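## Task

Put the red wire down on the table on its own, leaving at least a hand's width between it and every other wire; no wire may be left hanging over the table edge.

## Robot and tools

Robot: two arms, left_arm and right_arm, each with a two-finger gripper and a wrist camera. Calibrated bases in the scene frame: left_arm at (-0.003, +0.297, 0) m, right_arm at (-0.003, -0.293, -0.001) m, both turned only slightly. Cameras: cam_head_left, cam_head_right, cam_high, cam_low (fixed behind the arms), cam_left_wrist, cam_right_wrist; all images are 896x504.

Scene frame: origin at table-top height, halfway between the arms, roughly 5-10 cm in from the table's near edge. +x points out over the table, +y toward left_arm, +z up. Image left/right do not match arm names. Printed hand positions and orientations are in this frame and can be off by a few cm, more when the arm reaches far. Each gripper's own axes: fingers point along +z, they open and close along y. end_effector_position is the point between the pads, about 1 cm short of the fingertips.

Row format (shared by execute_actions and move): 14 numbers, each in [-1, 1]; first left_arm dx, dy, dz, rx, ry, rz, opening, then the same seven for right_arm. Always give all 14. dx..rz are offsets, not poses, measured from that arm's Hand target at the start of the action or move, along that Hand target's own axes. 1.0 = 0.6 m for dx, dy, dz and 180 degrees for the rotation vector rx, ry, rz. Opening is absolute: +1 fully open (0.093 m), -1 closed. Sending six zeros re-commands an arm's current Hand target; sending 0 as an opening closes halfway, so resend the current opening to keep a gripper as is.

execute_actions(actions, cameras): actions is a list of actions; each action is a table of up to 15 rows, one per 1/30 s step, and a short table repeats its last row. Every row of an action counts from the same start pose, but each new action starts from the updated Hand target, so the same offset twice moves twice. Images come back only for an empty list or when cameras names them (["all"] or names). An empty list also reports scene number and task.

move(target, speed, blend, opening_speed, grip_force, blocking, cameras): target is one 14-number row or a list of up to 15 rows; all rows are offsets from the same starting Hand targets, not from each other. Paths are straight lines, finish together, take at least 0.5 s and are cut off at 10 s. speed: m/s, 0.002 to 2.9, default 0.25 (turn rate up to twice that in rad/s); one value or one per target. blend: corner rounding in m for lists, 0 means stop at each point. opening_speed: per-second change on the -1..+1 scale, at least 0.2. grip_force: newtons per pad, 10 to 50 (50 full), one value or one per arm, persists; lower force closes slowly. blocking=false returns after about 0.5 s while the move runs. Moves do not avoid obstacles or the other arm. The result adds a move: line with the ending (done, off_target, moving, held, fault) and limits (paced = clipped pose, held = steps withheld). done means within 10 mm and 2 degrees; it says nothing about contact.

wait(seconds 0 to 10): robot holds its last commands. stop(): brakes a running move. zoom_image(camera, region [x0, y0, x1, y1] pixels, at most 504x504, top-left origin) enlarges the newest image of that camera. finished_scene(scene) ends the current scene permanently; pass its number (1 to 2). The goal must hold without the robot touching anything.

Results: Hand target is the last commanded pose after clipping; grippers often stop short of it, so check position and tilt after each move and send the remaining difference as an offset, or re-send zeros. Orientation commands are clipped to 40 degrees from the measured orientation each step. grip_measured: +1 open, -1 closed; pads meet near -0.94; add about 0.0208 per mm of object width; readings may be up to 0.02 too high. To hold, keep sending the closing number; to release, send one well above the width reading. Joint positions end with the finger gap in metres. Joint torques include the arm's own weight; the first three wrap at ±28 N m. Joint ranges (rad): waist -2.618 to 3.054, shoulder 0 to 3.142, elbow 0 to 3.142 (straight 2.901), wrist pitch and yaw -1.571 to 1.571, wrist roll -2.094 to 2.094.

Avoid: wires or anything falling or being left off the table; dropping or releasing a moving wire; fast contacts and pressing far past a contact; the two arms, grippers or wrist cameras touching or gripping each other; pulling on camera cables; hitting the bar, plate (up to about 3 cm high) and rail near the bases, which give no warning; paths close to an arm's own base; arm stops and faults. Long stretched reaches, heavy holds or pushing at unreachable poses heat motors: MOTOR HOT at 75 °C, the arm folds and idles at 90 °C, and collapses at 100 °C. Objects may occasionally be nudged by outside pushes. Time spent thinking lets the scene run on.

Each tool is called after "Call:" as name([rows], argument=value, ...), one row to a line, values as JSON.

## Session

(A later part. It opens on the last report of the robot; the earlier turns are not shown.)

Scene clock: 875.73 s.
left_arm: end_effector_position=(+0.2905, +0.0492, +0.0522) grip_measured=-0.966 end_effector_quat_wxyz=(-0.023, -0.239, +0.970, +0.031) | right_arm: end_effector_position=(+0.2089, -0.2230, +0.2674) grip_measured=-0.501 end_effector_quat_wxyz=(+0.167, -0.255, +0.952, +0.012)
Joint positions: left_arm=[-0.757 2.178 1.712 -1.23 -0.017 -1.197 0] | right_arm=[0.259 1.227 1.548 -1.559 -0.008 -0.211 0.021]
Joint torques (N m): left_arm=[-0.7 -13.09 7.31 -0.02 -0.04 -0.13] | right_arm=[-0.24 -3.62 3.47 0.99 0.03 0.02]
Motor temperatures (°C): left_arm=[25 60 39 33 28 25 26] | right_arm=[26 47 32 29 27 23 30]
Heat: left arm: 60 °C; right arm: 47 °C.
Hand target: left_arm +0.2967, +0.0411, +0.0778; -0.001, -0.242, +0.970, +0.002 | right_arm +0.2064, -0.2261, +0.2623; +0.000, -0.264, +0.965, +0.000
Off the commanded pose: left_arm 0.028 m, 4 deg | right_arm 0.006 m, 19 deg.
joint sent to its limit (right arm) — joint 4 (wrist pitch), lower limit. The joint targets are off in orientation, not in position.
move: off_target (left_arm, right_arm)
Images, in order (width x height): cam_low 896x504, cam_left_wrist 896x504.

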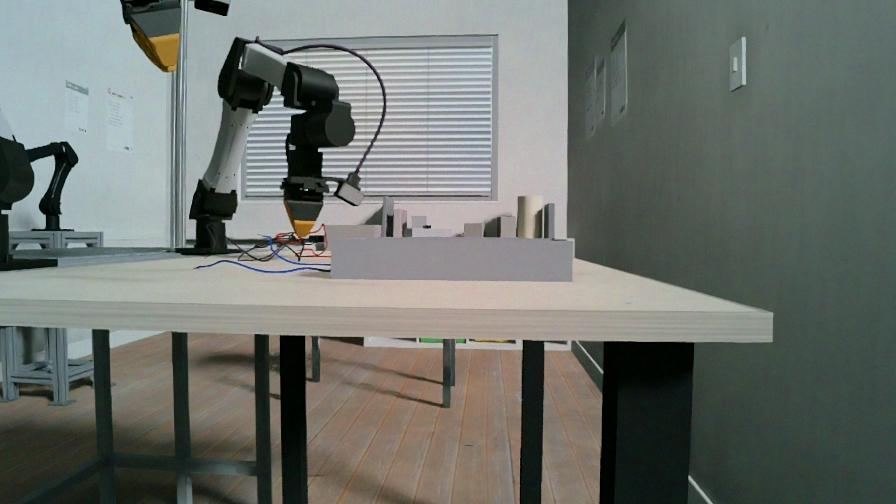

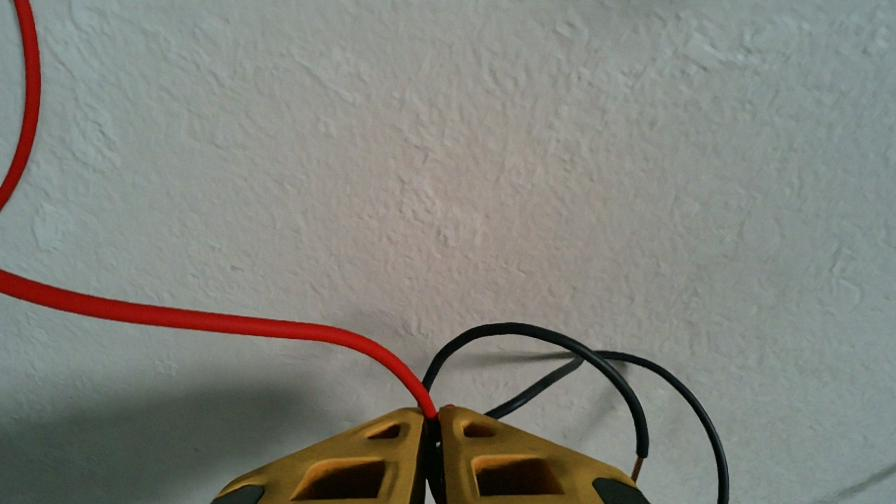

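Call:
move([
  [0,0,0.07,0,0,0,-1,0,0,0,0,0,0,-0.5],
  [0,0,0.07,0,0,0,-0.6,0,0,0,0,0,0,-0.5],
  [0,0,-0.15,0,0,0,-0.3,0,0,0,0,0,0,-0.5],
], speed=0.1, cameras=["cam_left_wrist","cam_head_left"])

Call:
zoom_image(camera="cam_left_wrist", region=[300, 200, 600, 450])

Scene clock: 884.37 s.
left_arm: end_effector_position=(+0.2978, +0.0454, +0.1502) grip_measured=-0.302 end_effector_quat_wxyz=(-0.010, -0.240, +0.971, +0.013) | right_arm: end_effector_position=(+0.2089, -0.2230, +0.2674) grip_measured=-0.501 end_effector_quat_wxyz=(+0.167, -0.255, +0.952, +0.012)
Joint positions: left_arm=[-0.757 2.174 2.1 -1.577 -0.017 -1.197 0.031] | right_arm=[0.259 1.227 1.548 -1.559 -0.008 -0.211 0.021]
Joint torques (N m): left_arm=[-0.98 -11.78 6.78 0.09 -0.05 -0.16] | right_arm=[-0.17 -3.69 3.79 0.96 0.04 0.01]
Motor temperatures (°C): left_arm=[25 62 39 33 28 25 26] | right_arm=[26 47 32 29 27 23 30]
Heat: left arm: 62 °C; right arm: 47 °C.
Hand target: left_arm +0.2969, +0.0409, +0.1679; -0.001, -0.242, +0.970, +0.001 | right_arm +0.2064, -0.2261, +0.2623; +0.000, -0.264, +0.965, +0.000
Off the commanded pose: left_arm 0.018 m, 2 deg | right_arm 0.006 m, 19 deg.
joint sent to its limit (left arm) — joint 4 (wrist pitch), lower limit. The joint targets still meet the commanded pose.
joint sent to its limit (right arm) — joint 4 (wrist pitch), lower limit. The joint targets are off in orientation, not in position.
move: off_target (left_arm, right_arm); target 3's new opening was sent with left_arm's hand 0.018 m and 2 deg from that target
Images, in order (width x height): cam_head_left 896x504, cam_left_wrist 896x504.

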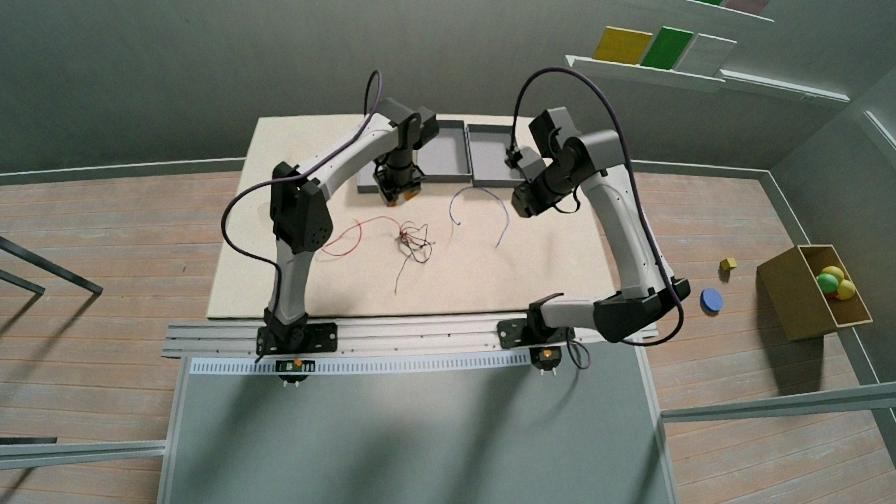

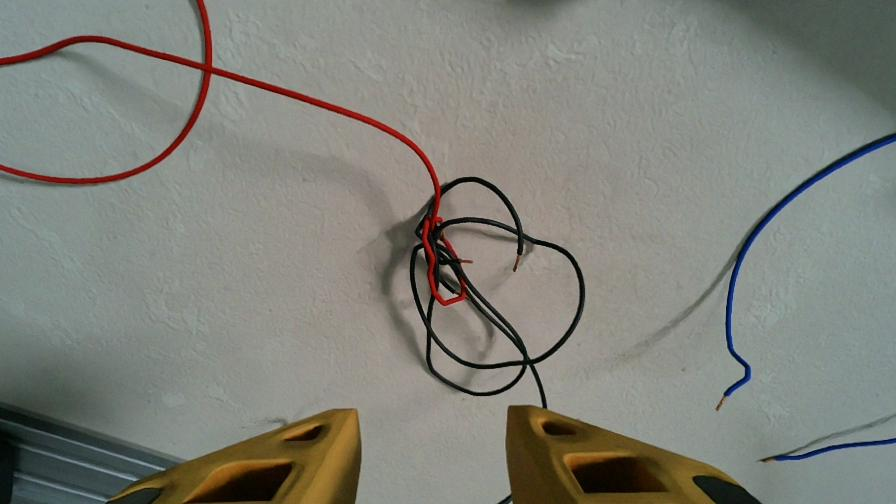

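Scaled by 1.680 from the camera's 896x504 image, which has a finer 1280x720 frame.

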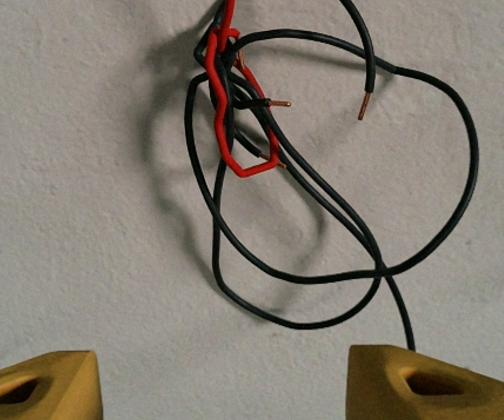

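Call:
move(target=[0.036,-0.0035,0.18,0,0,0.5,-0.65,0,0,0,0,0,0,-0.5], speed=0.15, cameras=["cam_left_wrist"])

Call:
zoom_image(camera="cam_left_wrist", region=[330, 250, 580, 460])

Scene clock: 902.43 s.
left_arm: end_effector_position=(+0.2758, +0.0367, +0.0472) grip_measured=-0.648 end_effector_quat_wxyz=(-0.030, +0.505, +0.862, +0.008) | right_arm: end_effector_position=(+0.2089, -0.2230, +0.2674) grip_measured=-0.501 end_effector_quat_wxyz=(+0.167, -0.255, +0.952, +0.012)
Joint positions: left_arm=[-0.807 2.158 1.661 -1.184 -0.017 0.298 0.014] | right_arm=[0.259 1.227 1.548 -1.559 -0.008 -0.211 0.021]
Joint torques (N m): left_arm=[-0.84 -12.08 4.79 0.35 0.05 0.12] | right_arm=[-0.49 -3.62 3.71 0.99 0.05 -0.01]
Motor temperatures (°C): left_arm=[25 61 38 32 28 25 26] | right_arm=[26 47 32 29 27 23 30]
Heat: left arm: 61 °C; right arm: 47 °C.
Hand target: left_arm +0.2786, +0.0291, +0.0600; -0.002, +0.515, +0.857, +0.000 | right_arm +0.2064, -0.2261, +0.2623; +0.000, -0.264, +0.965, +0.000
Off the commanded pose: left_arm 0.015 m, 4 deg | right_arm 0.006 m, 19 deg.
joint sent to its limit (right arm) — joint 4 (wrist pitch), lower limit. The joint targets are off in orientation, not in position.
move: off_target (left_arm, right_arm)
Images, in order (width x height): cam_left_wrist 896x504.

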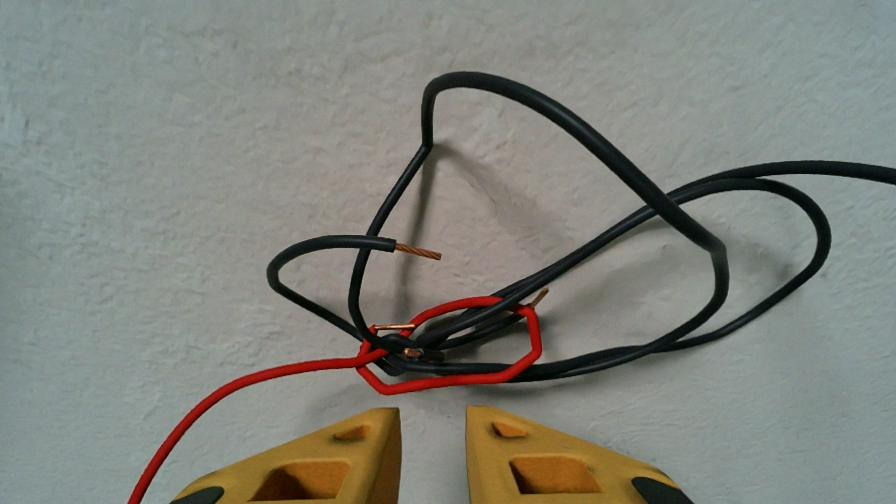

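Scaled by 2.016 from the camera's 896x504 image, which has a finer 1280x720 frame.

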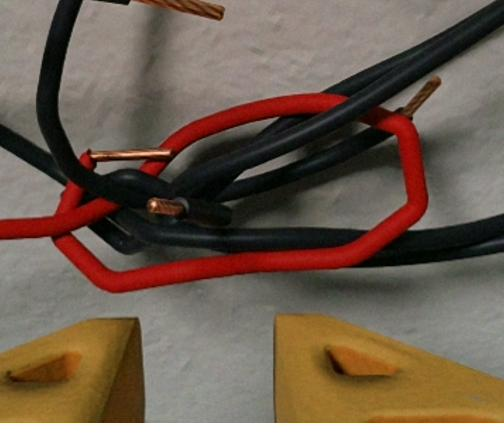

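Call:
move(target=[0.008,0.031,0.003,0,0,-0.272,-0.65,0,0,0,0,0,0,-0.5], speed=0.08, cameras=["cam_left_wrist"])

Call:
zoom_image(camera="cam_left_wrist", region=[330, 250, 580, 460])

Scene clock: 918.53 s.
left_arm: end_effector_position=(+0.2852, +0.0457, +0.0469) grip_measured=-0.648 end_effector_quat_wxyz=(-0.024, +0.123, +0.992, +0.016) | right_arm: end_effector_position=(+0.2089, -0.2230, +0.2674) grip_measured=-0.501 end_effector_quat_wxyz=(+0.167, -0.255, +0.952, +0.012)
Joint positions: left_arm=[-0.773 2.158 1.661 -1.181 -0.017 -0.481 0.014] | right_arm=[0.259 1.227 1.548 -1.559 -0.008 -0.211 0.021]
Joint torques (N m): left_arm=[0.38 -11.55 5.2 0.4 0 -0.17] | right_arm=[0.01 -3.47 3.51 0.97 0.04 -0.04]
Motor temperatures (°C): left_arm=[25 64 38 32 28 25 26] | right_arm=[26 46 32 29 27 23 30]
Heat: left arm: 64 °C; right arm: 46 °C.
Hand target: left_arm +0.2927, +0.0421, +0.0582; -0.001, +0.113, +0.994, +0.001 | right_arm +0.2064, -0.2261, +0.2623; +0.000, -0.264, +0.965, +0.000
Off the commanded pose: left_arm 0.014 m, 3 deg | right_arm 0.006 m, 19 deg.
joint sent to its limit (right arm) — joint 4 (wrist pitch), lower limit. The joint targets are off in orientation, not in position.
move: off_target (left_arm, right_arm)
Images, in order (width x height): cam_left_wrist 896x504.

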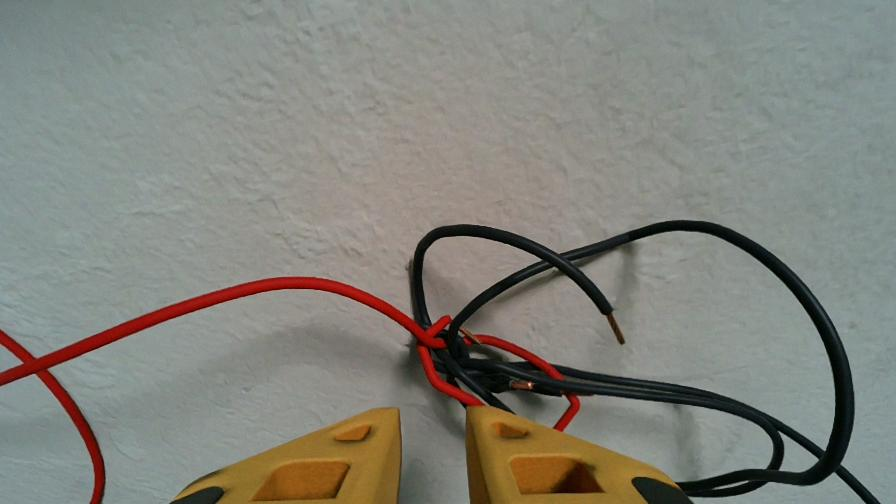

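Scaled by 2.016 from the camera's 896x504 image, which has a finer 1280x720 frame.

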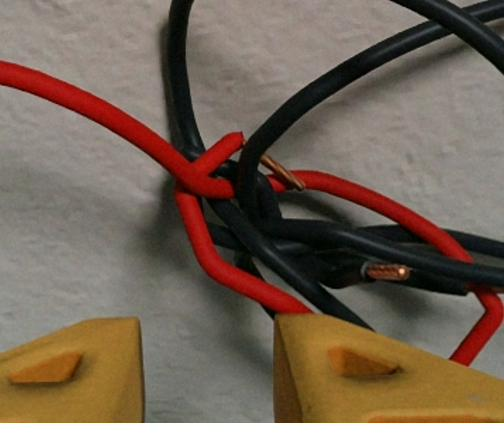

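Call:
move(target=[0.005,0.004,0.069,0,0,-0.128,-0.74,0,0,0,0,0,0,-0.5], speed=0.05, cameras=["cam_left_wrist"])

Call:
zoom_image(camera="cam_left_wrist", region=[330, 290, 580, 500])

Scene clock: 934.03 s.
left_arm: end_effector_position=(+0.2786, +0.0507, +0.0201) grip_measured=-0.738 end_effector_quat_wxyz=(-0.024, -0.075, +0.997, +0.021) | right_arm: end_effector_position=(+0.2089, -0.2230, +0.2674) grip_measured=-0.501 end_effector_quat_wxyz=(+0.167, -0.255, +0.952, +0.012)
Joint positions: left_arm=[-0.772 2.158 1.551 -1.075 -0.013 -0.877 0.01] | right_arm=[0.259 1.227 1.548 -1.559 -0.008 -0.211 0.021]
Joint torques (N m): left_arm=[0.53 -9.39 3.73 0.92 -0.08 -0.18] | right_arm=[-0.36 -3.64 3.71 1 0.07 0.03]
Motor temperatures (°C): left_arm=[25 64 38 31 28 25 26] | right_arm=[26 46 32 28 27 23 30]
Heat: left arm: 64 °C; right arm: 46 °C.
Hand target: left_arm +0.2903, +0.0451, +0.0168; -0.001, -0.087, +0.996, +0.001 | right_arm +0.2064, -0.2261, +0.2623; +0.000, -0.264, +0.965, +0.000
Off the commanded pose: left_arm 0.013 m, 4 deg | right_arm 0.006 m, 19 deg.
joint sent to its limit (right arm) — joint 4 (wrist pitch), lower limit. The joint targets are off in orientation, not in position.
move: off_target (left_arm, right_arm)
Images, in order (width x height): cam_left_wrist 896x504.

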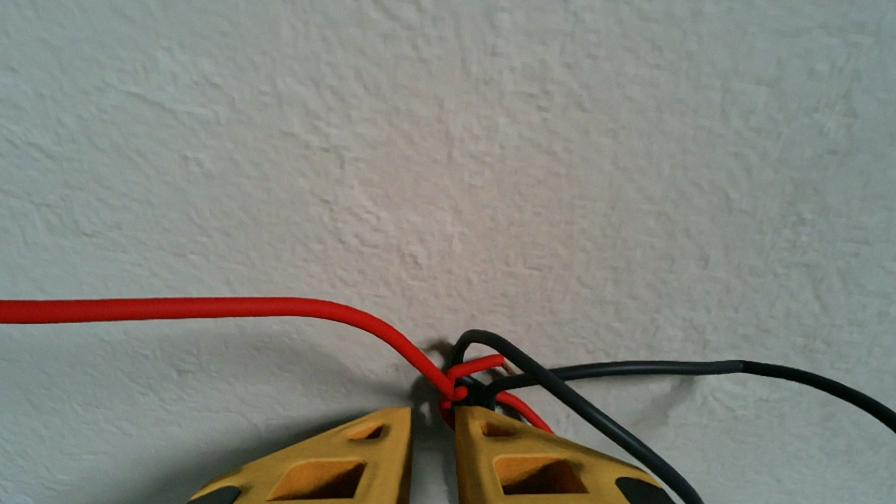

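Scaled by 2.016 from the camera's 896x504 image, which has a finer 1280x720 frame.

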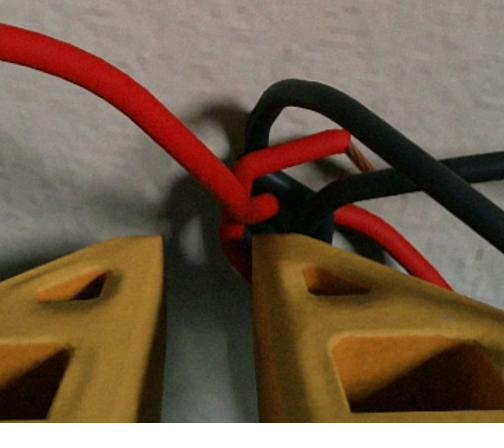

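Call:
move([
  [0,0,-0.015,0,0,0,-0.72,0,0,0,0,0,0,-0.5],
  [-0.011,-0.005,-0.015,0,0,0,-0.72,0,0,0,0,0,0,-0.5],
], speed=0.05, cameras=["cam_left_wrist"])

Call:
zoom_image(camera="cam_left_wrist", region=[330, 290, 580, 500])

Scene clock: 941.60 s.
left_arm: end_effector_position=(+0.2818, +0.0514, +0.0228) grip_measured=-0.722 end_effector_quat_wxyz=(-0.023, -0.080, +0.996, +0.019) | right_arm: end_effector_position=(+0.2089, -0.2230, +0.2674) grip_measured=-0.501 end_effector_quat_wxyz=(+0.167, -0.255, +0.952, +0.012)
Joint positions: left_arm=[-0.764 2.158 1.562 -1.081 -0.012 -0.878 0.011] | right_arm=[0.259 1.227 1.548 -1.559 -0.008 -0.211 0.021]
Joint torques (N m): left_arm=[0.55 -8.57 7.17 0.52 -0.09 -0.08] | right_arm=[-0.24 -3.6 3.49 1.02 0.02 0]
Motor temperatures (°C): left_arm=[25 63 37 31 28 25 26] | right_arm=[26 46 32 28 27 23 30]
Heat: left arm: 63 °C; right arm: 46 °C.
Hand target: left_arm +0.2972, +0.0434, +0.0257; -0.001, -0.087, +0.996, +0.001 | right_arm +0.2064, -0.2261, +0.2623; +0.000, -0.264, +0.965, +0.000
Off the commanded pose: left_arm 0.018 m, 3 deg | right_arm 0.006 m, 19 deg.
joint sent to its limit (right arm) — joint 4 (wrist pitch), lower limit. The joint targets are off in orientation, not in position.
move: off_target (left_arm, right_arm)
Images, in order (width x height): cam_left_wrist 896x504.

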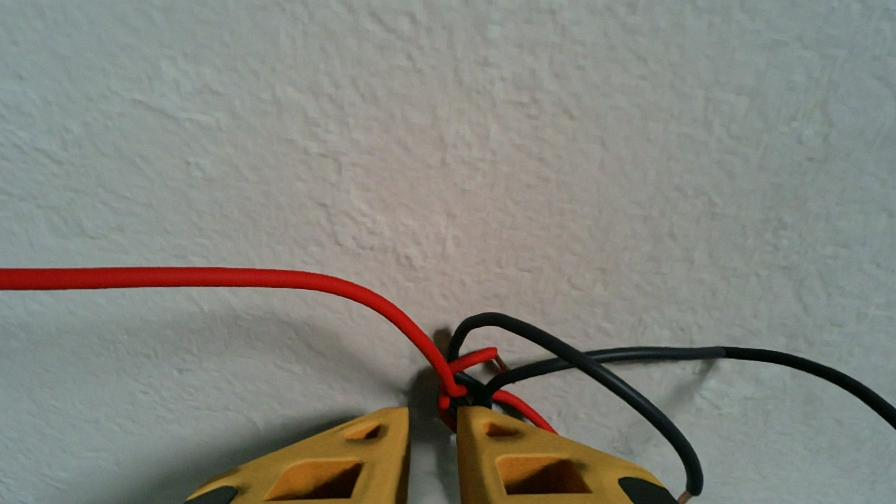

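Scaled by 2.016 from the camera's 896x504 image, which has a finer 1280x720 frame.

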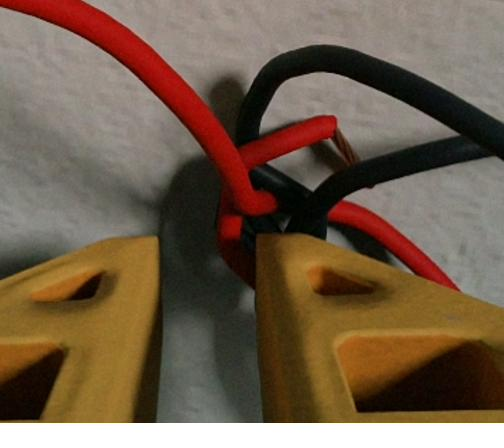

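Call:
move([
  [0,0,-0.09,0,0,0,-0.72,0,0,0,0,0,0,-0.5],
  [-0.019,-0.006,-0.09,0,0,0.375,-0.65,0,0,0,0,0,0,-0.5],
], speed=0.1, cameras=["cam_left_wrist"])

Call:
zoom_image(camera="cam_left_wrist", region=[330, 250, 580, 460])

Scene clock: 959.77 s.
left_arm: end_effector_position=(+0.3014, +0.0433, +0.0764) grip_measured=-0.652 end_effector_quat_wxyz=(-0.011, +0.478, +0.878, -0.001) | right_arm: end_effector_position=(+0.2089, -0.2230, +0.2674) grip_measured=-0.501 end_effector_quat_wxyz=(+0.167, -0.255, +0.952, +0.012)
Joint positions: left_arm=[-0.75 2.158 1.781 -1.262 -0.012 0.293 0.014] | right_arm=[0.259 1.227 1.548 -1.559 -0.008 -0.211 0.021]
Joint torques (N m): left_arm=[0.46 -8.58 7.56 0.19 -0.04 0.12] | right_arm=[-0.21 -3.71 3.64 0.99 0.1 -0.04]
Motor temperatures (°C): left_arm=[25 59 38 31 27 25 26] | right_arm=[26 46 32 28 27 23 30]
Heat: left arm: 59 °C; right arm: 46 °C.
Hand target: left_arm +0.3093, +0.0417, +0.0797; -0.002, +0.481, +0.877, +0.000 | right_arm +0.2064, -0.2261, +0.2623; +0.000, -0.264, +0.965, +0.000
Off the commanded pose: left_arm 0.009 m, 1 deg | right_arm 0.006 m, 19 deg.
joint sent to its limit (right arm) — joint 4 (wrist pitch), lower limit. The joint targets are off in orientation, not in position.
move: off_target (right_arm)
Images, in order (width x height): cam_left_wrist 896x504.

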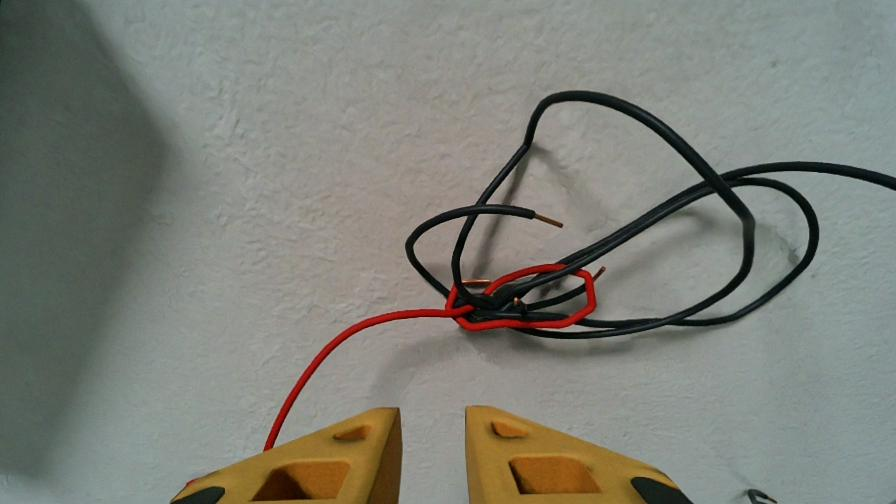

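Scaled by 2.016 from the camera's 896x504 image, which has a finer 1280x720 frame.

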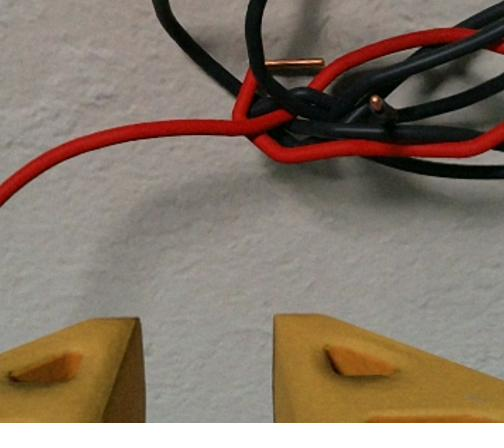

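Call:
move(target=[-0.018,-0.012,0.045,0,0,0,-0.7,0,0,0,0,0,0,-0.5], speed=0.06, cameras=["cam_left_wrist"])

Call:
zoom_image(camera="cam_left_wrist", region=[330, 250, 580, 460])

Scene clock: 970.00 s.
left_arm: end_effector_position=(+0.3077, +0.0337, +0.0600) grip_measured=-0.698 end_effector_quat_wxyz=(-0.005, +0.481, +0.877, -0.002) | right_arm: end_effector_position=(+0.2089, -0.2230, +0.2674) grip_measured=-0.501 end_effector_quat_wxyz=(+0.167, -0.255, +0.952, +0.012)
Joint positions: left_arm=[-0.757 2.2 1.781 -1.208 -0.012 0.293 0.012] | right_arm=[0.259 1.227 1.548 -1.559 -0.008 -0.211 0.021]
Joint torques (N m): left_arm=[-0.83 -8.39 4.93 0.52 -0.03 -0.12] | right_arm=[-0.31 -3.38 3.73 0.99 0.12 0.01]
Motor temperatures (°C): left_arm=[25 58 39 30 27 25 26] | right_arm=[26 45 32 28 27 23 30]
Heat: left arm: 58 °C; right arm: 45 °C.
Hand target: left_arm +0.3089, +0.0287, +0.0527; -0.002, +0.481, +0.877, +0.000 | right_arm +0.2064, -0.2261, +0.2623; +0.000, -0.264, +0.965, +0.000
Off the commanded pose: left_arm 0.009 m, 0 deg | right_arm 0.006 m, 19 deg.
joint sent to its limit (right arm) — joint 4 (wrist pitch), lower limit. The joint targets are off in orientation, not in position.
move: off_target (right_arm)
Images, in order (width x height): cam_left_wrist 896x504.

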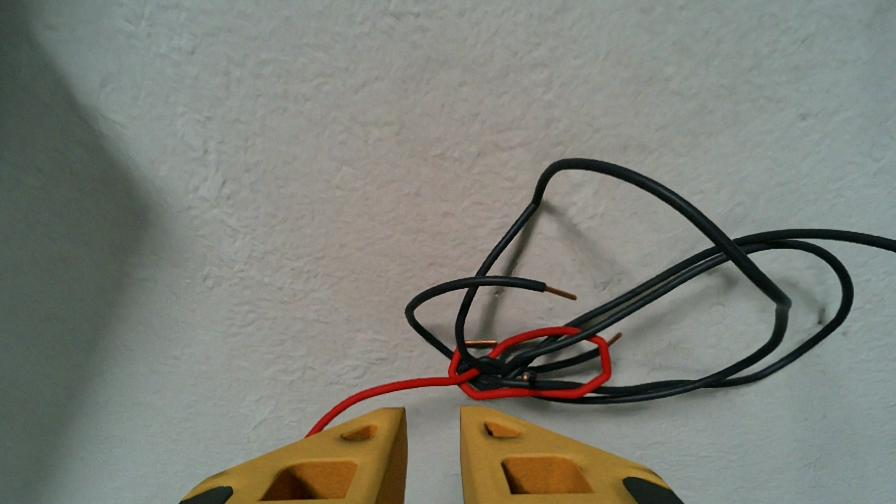

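Scaled by 2.016 from the camera's 896x504 image, which has a finer 1280x720 frame.

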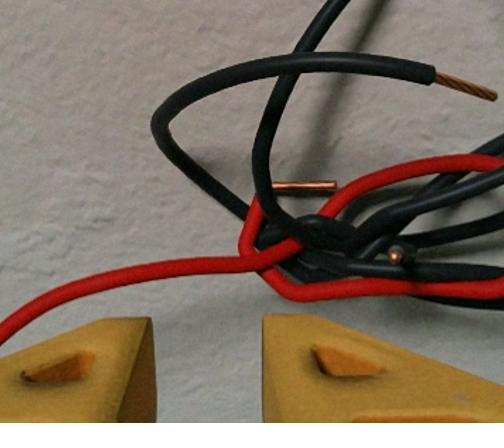

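Call:
move([
  [0.005,0,0,0,0,-0.5,-0.62,0,0,0,0,0,0,-0.5],
  [0.005,0,0.03,0,0,-0.5,-0.62,0,0,0,0,0,0,-0.5],
], speed=0.12, cameras=["cam_left_wrist"])

Call:
zoom_image(camera="cam_left_wrist", region=[330, 290, 580, 500])

Scene clock: 994.77 s.
left_arm: end_effector_position=(+0.3058, +0.0349, +0.0425) grip_measured=-0.622 end_effector_quat_wxyz=(-0.004, -0.276, +0.961, +0.001) | right_arm: end_effector_position=(+0.2089, -0.2230, +0.2674) grip_measured=-0.501 end_effector_quat_wxyz=(+0.167, -0.255, +0.952, +0.012)
Joint positions: left_arm=[-0.757 2.2 1.71 -1.135 -0.012 -1.271 0.015] | right_arm=[0.259 1.227 1.548 -1.559 -0.008 -0.211 0.021]
Joint torques (N m): left_arm=[-0.62 -8.16 4.93 0.45 -0.1 -0.16] | right_arm=[-0.01 -3.62 3.78 0.95 0.02 0]
Motor temperatures (°C): left_arm=[25 60 38 30 27 25 26] | right_arm=[26 45 32 28 27 23 30]
Heat: left arm: 60 °C; right arm: 45 °C.
Hand target: left_arm +0.3072, +0.0313, +0.0346; -0.001, -0.280, +0.960, +0.001 | right_arm +0.2064, -0.2261, +0.2623; +0.000, -0.264, +0.965, +0.000
Off the commanded pose: left_arm 0.009 m, 1 deg | right_arm 0.006 m, 19 deg.
joint sent to its limit (right arm) — joint 4 (wrist pitch), lower limit. The joint targets are off in orientation, not in position.
move: off_target (right_arm)
Images, in order (width x height): cam_left_wrist 896x504.

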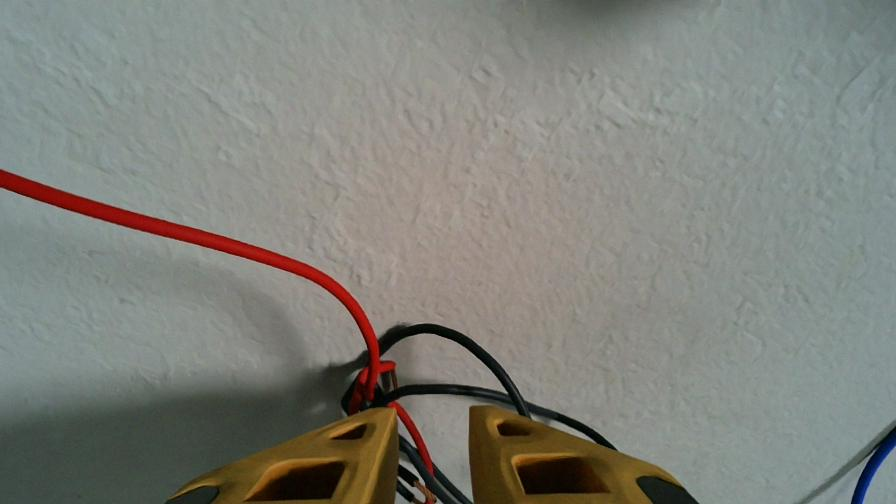

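Scaled by 2.016 from the camera's 896x504 image, which has a finer 1280x720 frame.

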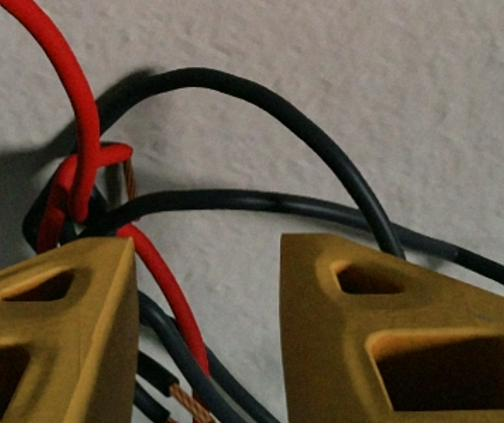

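Call:
move([
  [0,0,-0.12,0,0,0,-0.2,0,0,0,0,0,0,0.2],
  [0.0,0.1,-0.12,0,0,0,0,0.1,0.25,0,0,0,0.0,0.5],
], speed=0.2, cameras=["all"])

Call:
execute_actions(actions=[], cameras=[])

Scene clock: 1041.87 s.
left_arm: end_effector_position=(+0.2695, +0.0821, +0.0940) grip_measured=-0.002 end_effector_quat_wxyz=(-0.021, -0.283, +0.959, +0.024) | right_arm: end_effector_position=(+0.0820, -0.1279, +0.2647) grip_measured=+0.499 end_effector_quat_wxyz=(+0.139, -0.264, +0.944, +0.140)
Joint positions: left_arm=[-0.725 1.994 1.61 -1.298 -0.012 -1.255 0.045] | right_arm=[1.051 1.046 1.427 -1.558 0.014 0.555 0.069]
Joint torques (N m): left_arm=[0.32 -11.4 4.77 0.33 -0.13 0.1] | right_arm=[0.83 -1.02 4.44 1.13 -0.12 0.26]
Motor temperatures (°C): left_arm=[25 59 38 29 27 25 26] | right_arm=[26 44 31 28 27 23 29]
Heat: left arm: 59 °C; right arm: 44 °C.
Hand target: left_arm +0.2752, +0.0818, +0.1069; -0.001, -0.280, +0.960, +0.001 | right_arm +0.0784, -0.1275, +0.2623; +0.000, -0.264, +0.965, +0.000
Off the commanded pose: left_arm 0.014 m, 3 deg | right_arm 0.004 m, 23 deg.
joint sent to its limit (right arm) — joint 4 (wrist pitch), lower limit. The joint targets are off in orientation, not in position.
move: off_target (left_arm, right_arm); target 2's new opening was sent with right_arm's hand 0.004 m and 23 deg from that target

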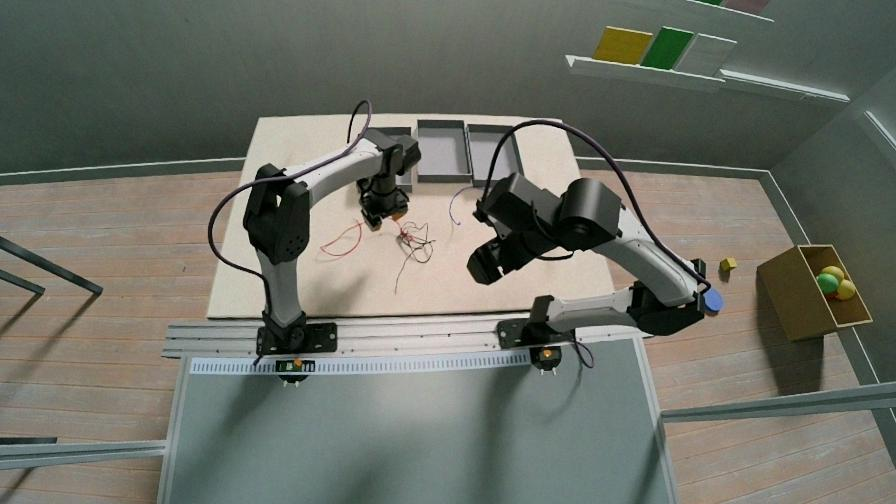

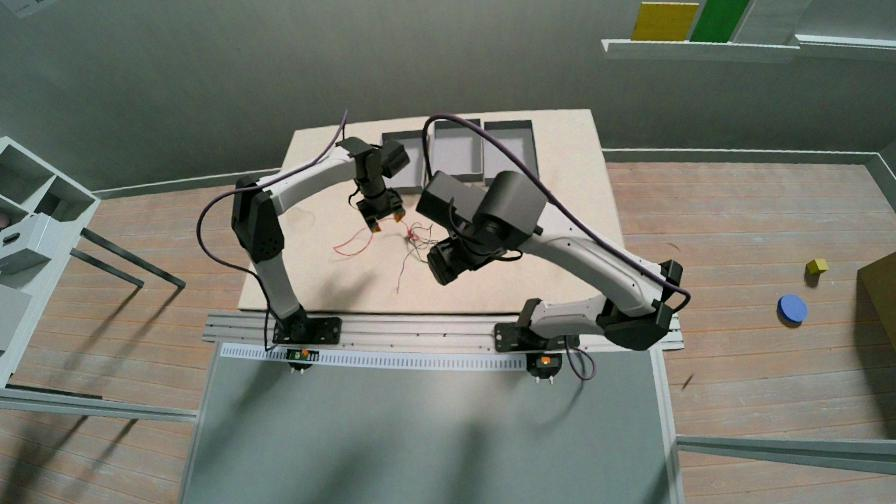

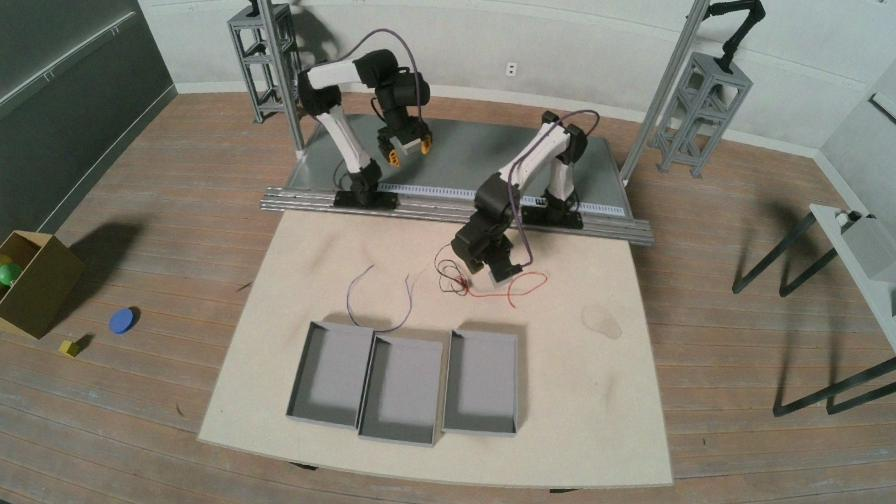

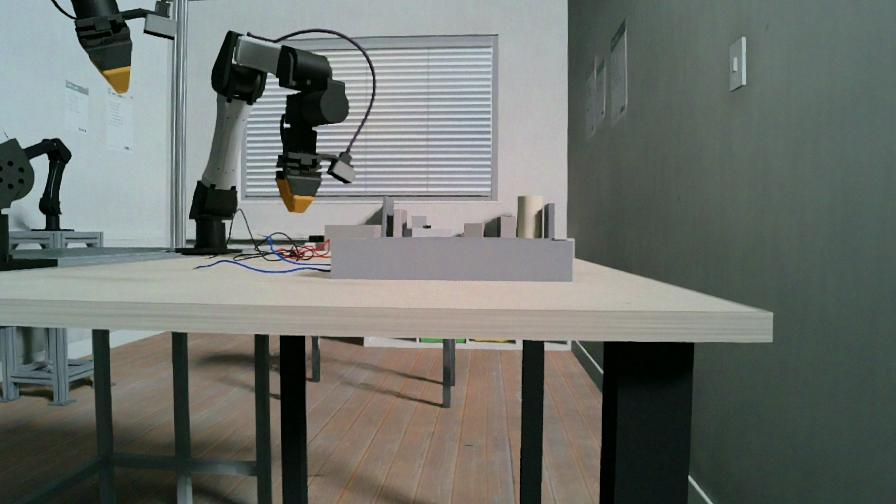

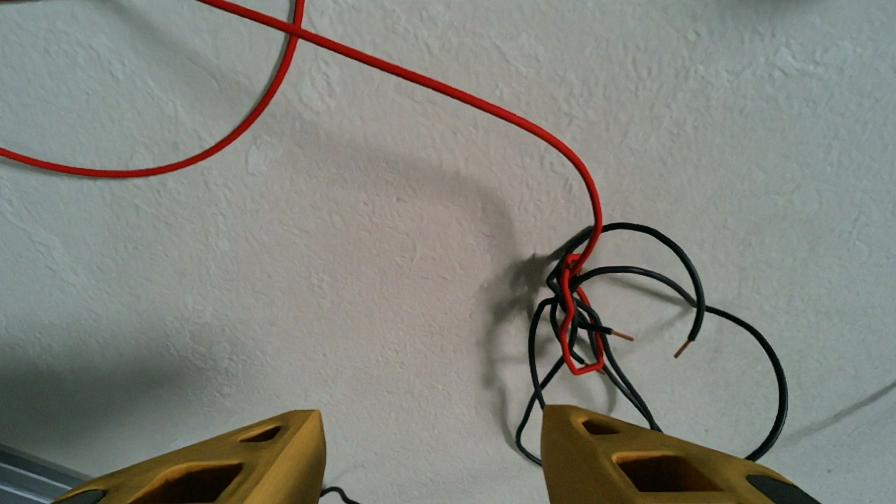

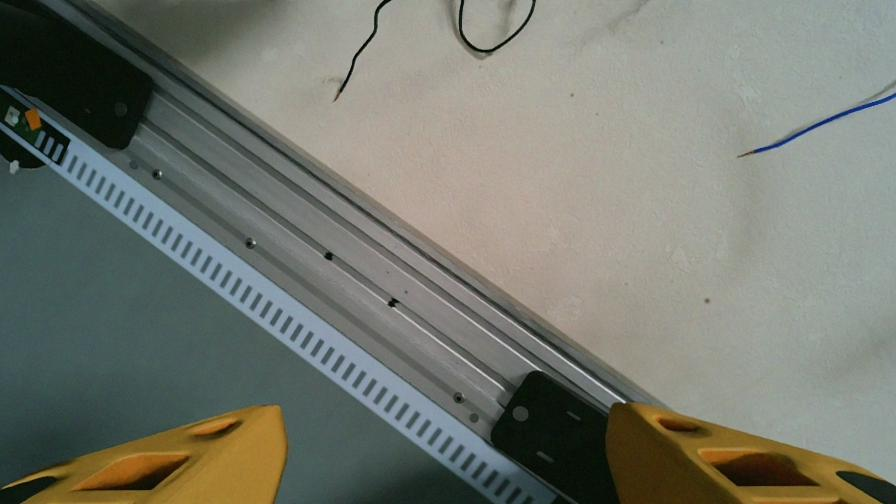

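Scene clock: 1041.87 s.
left_arm: end_effector_position=(+0.2695, +0.0821, +0.0940) grip_measured=-0.002 end_effector_quat_wxyz=(-0.021, -0.283, +0.959, +0.024) | right_arm: end_effector_position=(+0.0820, -0.1279, +0.2647) grip_measured=+0.499 end_effector_quat_wxyz=(+0.139, -0.264, +0.944, +0.140)
Joint positions: left_arm=[-0.725 1.994 1.61 -1.298 -0.012 -1.255 0.045] | right_arm=[1.051 1.046 1.427 -1.558 0.014 0.555 0.069]
Joint velocities: within noise
Joint torques (N m): left_arm=[0.32 -11.4 4.77 0.33 -0.13 0.1] | right_arm=[0.83 -1.02 4.44 1.13 -0.12 0.26]
Motor temperatures (°C): left_arm=[25 59 38 29 27 25 26] | right_arm=[26 44 31 28 27 23 29]
Heat: left arm: 59 °C; right arm: 44 °C.
Hand target: left_arm +0.2752, +0.0818, +0.1069; -0.001, -0.280, +0.960, +0.001 | right_arm +0.0784, -0.1275, +0.2623; +0.000, -0.264, +0.965, +0.000
Tool commands: left_gripper/opening=+0.0 right_gripper/opening=+0.5
Off the commanded pose: left_arm 0.014 m, 3 deg | right_arm 0.004 m, 23 deg.
No camera images: "cameras" was empty.

Call:
move([
  [-0.117,-0.003,0.0,0,0,0.63,0,0,0,0,0,0,0,0.5],
  [-0.117,-0.003,0.152,0,0,0.63,0,0,0,0,0,0,0,0.5],
  [-0.117,-0.003,0.152,0,0,0.63,-1,0,0,0,0,0,0,0.5],
  [-0.117,-0.003,0.03,0,0,0.63,-1,0,0,0,0,0,0,0.5],
], speed=0.2, cameras=["cam_left_wrist","cam_head_left","cam_head_right"])

Call:
zoom_image(camera="cam_head_right", region=[310, 170, 490, 300])

Scene clock: 1059.03 s.
left_arm: end_effector_position=(+0.3278, +0.1210, +0.0676) grip_measured=-0.967 end_effector_quat_wxyz=(-0.032, +0.646, +0.763, -0.008) | right_arm: end_effector_position=(+0.0820, -0.1279, +0.2647) grip_measured=+0.499 end_effector_quat_wxyz=(+0.139, -0.264, +0.944, +0.140)
Joint positions: left_arm=[-0.551 2.111 1.681 -1.249 -0.024 0.898 0] | right_arm=[1.051 1.046 1.427 -1.558 0.014 0.555 0.069]
Joint torques (N m): left_arm=[-0.2 -12.1 7.19 0.04 0 0.07] | right_arm=[0.73 -1.05 4.42 1.12 -0.14 0.29]
Motor temperatures (°C): left_arm=[25 58 38 29 27 25 26] | right_arm=[26 43 32 28 27 23 29]
Heat: left arm: 58 °C; right arm: 43 °C.
Hand target: left_arm +0.3353, +0.1180, +0.0889; -0.002, +0.649, +0.761, +0.000 | right_arm +0.0784, -0.1275, +0.2623; +0.000, -0.264, +0.965, +0.000
Off the commanded pose: left_arm 0.023 m, 4 deg | right_arm 0.004 m, 23 deg.
joint sent to its limit (right arm) — joint 4 (wrist pitch), lower limit. The joint targets are off in orientation, not in position.
move: off_target (left_arm, right_arm)
Images, in order (width x height): cam_head_left 896x504, cam_head_right 896x504, cam_left_wrist 896x504.

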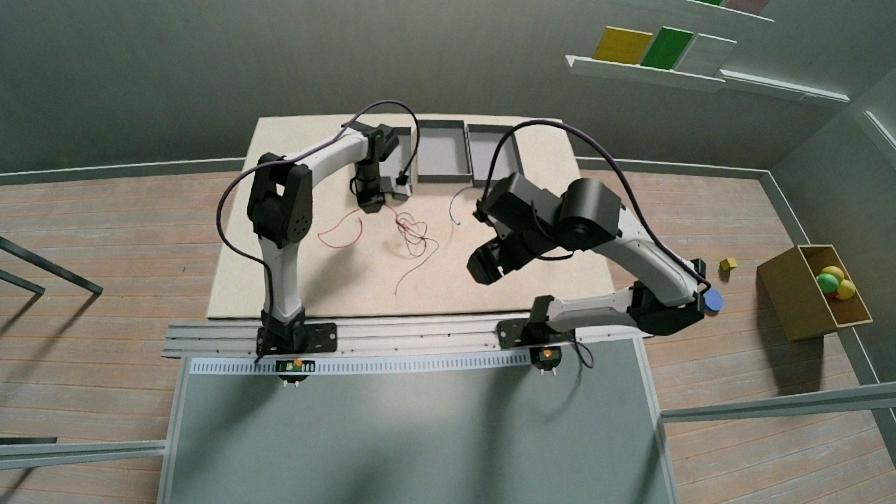

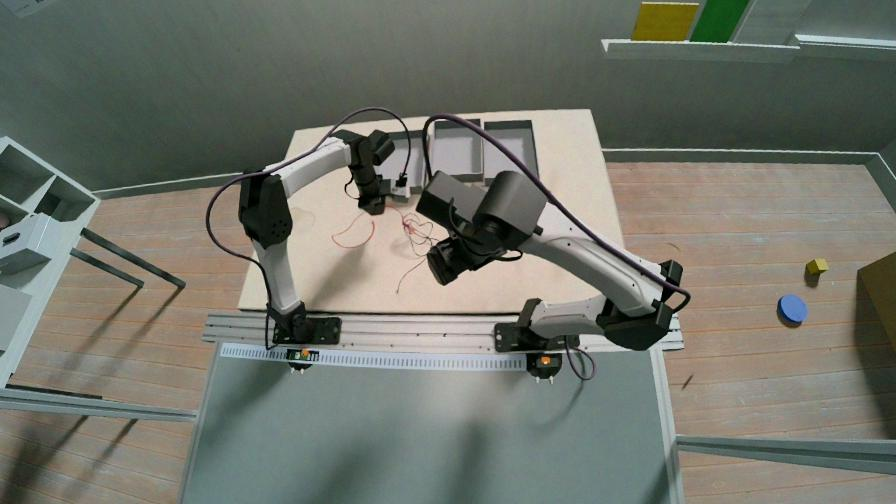

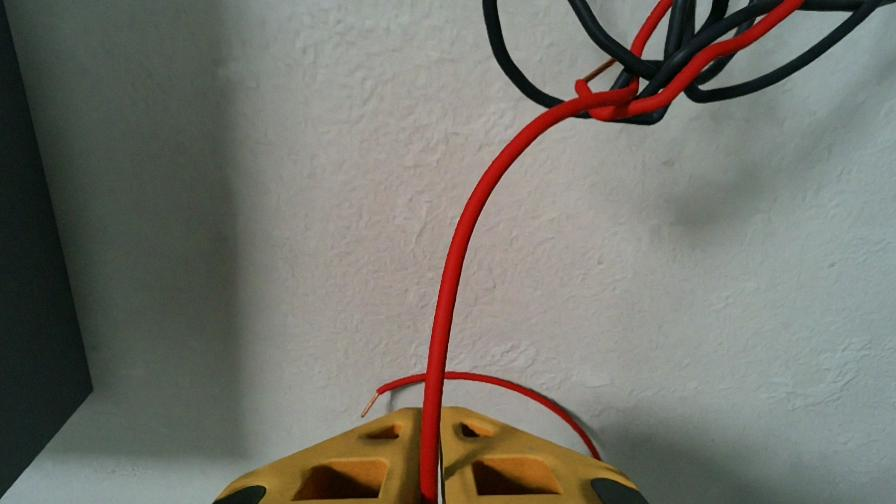

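Scaled by 2.800 from the camera's 896x504 image, which has a finer 1280x720 frame.

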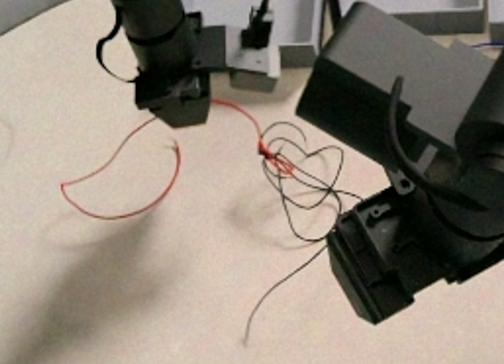

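Call:
move(target=[0,0,0,0,0,0,-1,-0.333,0.006,0.15,0,0,0,0.5], speed=0.25, cameras=["cam_right_wrist","cam_high"])

Scene clock: 1063.87 s.
left_arm: end_effector_position=(+0.3277, +0.1211, +0.0677) grip_measured=-0.967 end_effector_quat_wxyz=(-0.032, +0.646, +0.763, -0.008) | right_arm: end_effector_position=(+0.2427, -0.0219, +0.1682) grip_measured=+0.499 end_effector_quat_wxyz=(-0.008, -0.260, +0.966, +0.004)
Joint positions: left_arm=[-0.551 2.111 1.681 -1.25 -0.024 0.898 0] | right_arm=[0.772 1.969 1.942 -1.556 -0.017 0.299 0.069]
Joint torques (N m): left_arm=[-0.18 -12.04 7.16 0.03 -0.02 0.07] | right_arm=[-0.35 -11.37 7.34 0.22 0.22 0.03]
Motor temperatures (°C): left_arm=[25 58 39 29 27 25 26] | right_arm=[26 43 32 28 27 23 29]
Heat: left arm: 58 °C; right arm: 43 °C.
Hand target: left_arm +0.3353, +0.1180, +0.0889; -0.002, +0.649, +0.761, +0.000 | right_arm +0.2485, -0.0227, +0.1722; +0.000, -0.264, +0.965, +0.000
Off the commanded pose: left_arm 0.023 m, 4 deg | right_arm 0.007 m, 1 deg.
joint sent to its limit (right arm) — joint 4 (wrist pitch), lower limit. The joint targets still meet the commanded pose.
move: off_target (left_arm)
Images, in order (width x height): cam_high 896x504, cam_right_wrist 896x504.

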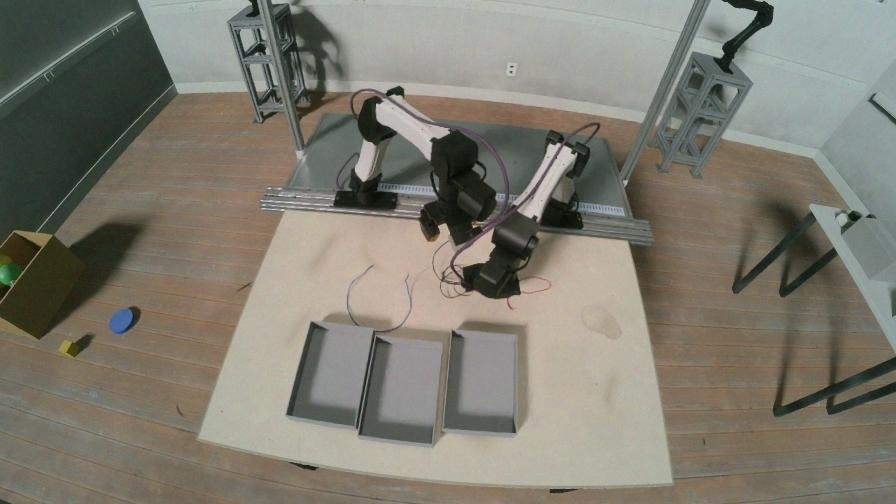

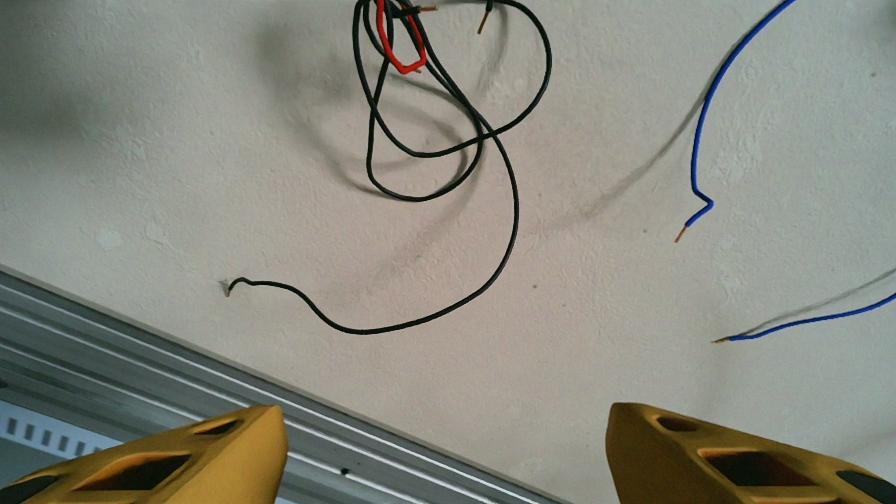

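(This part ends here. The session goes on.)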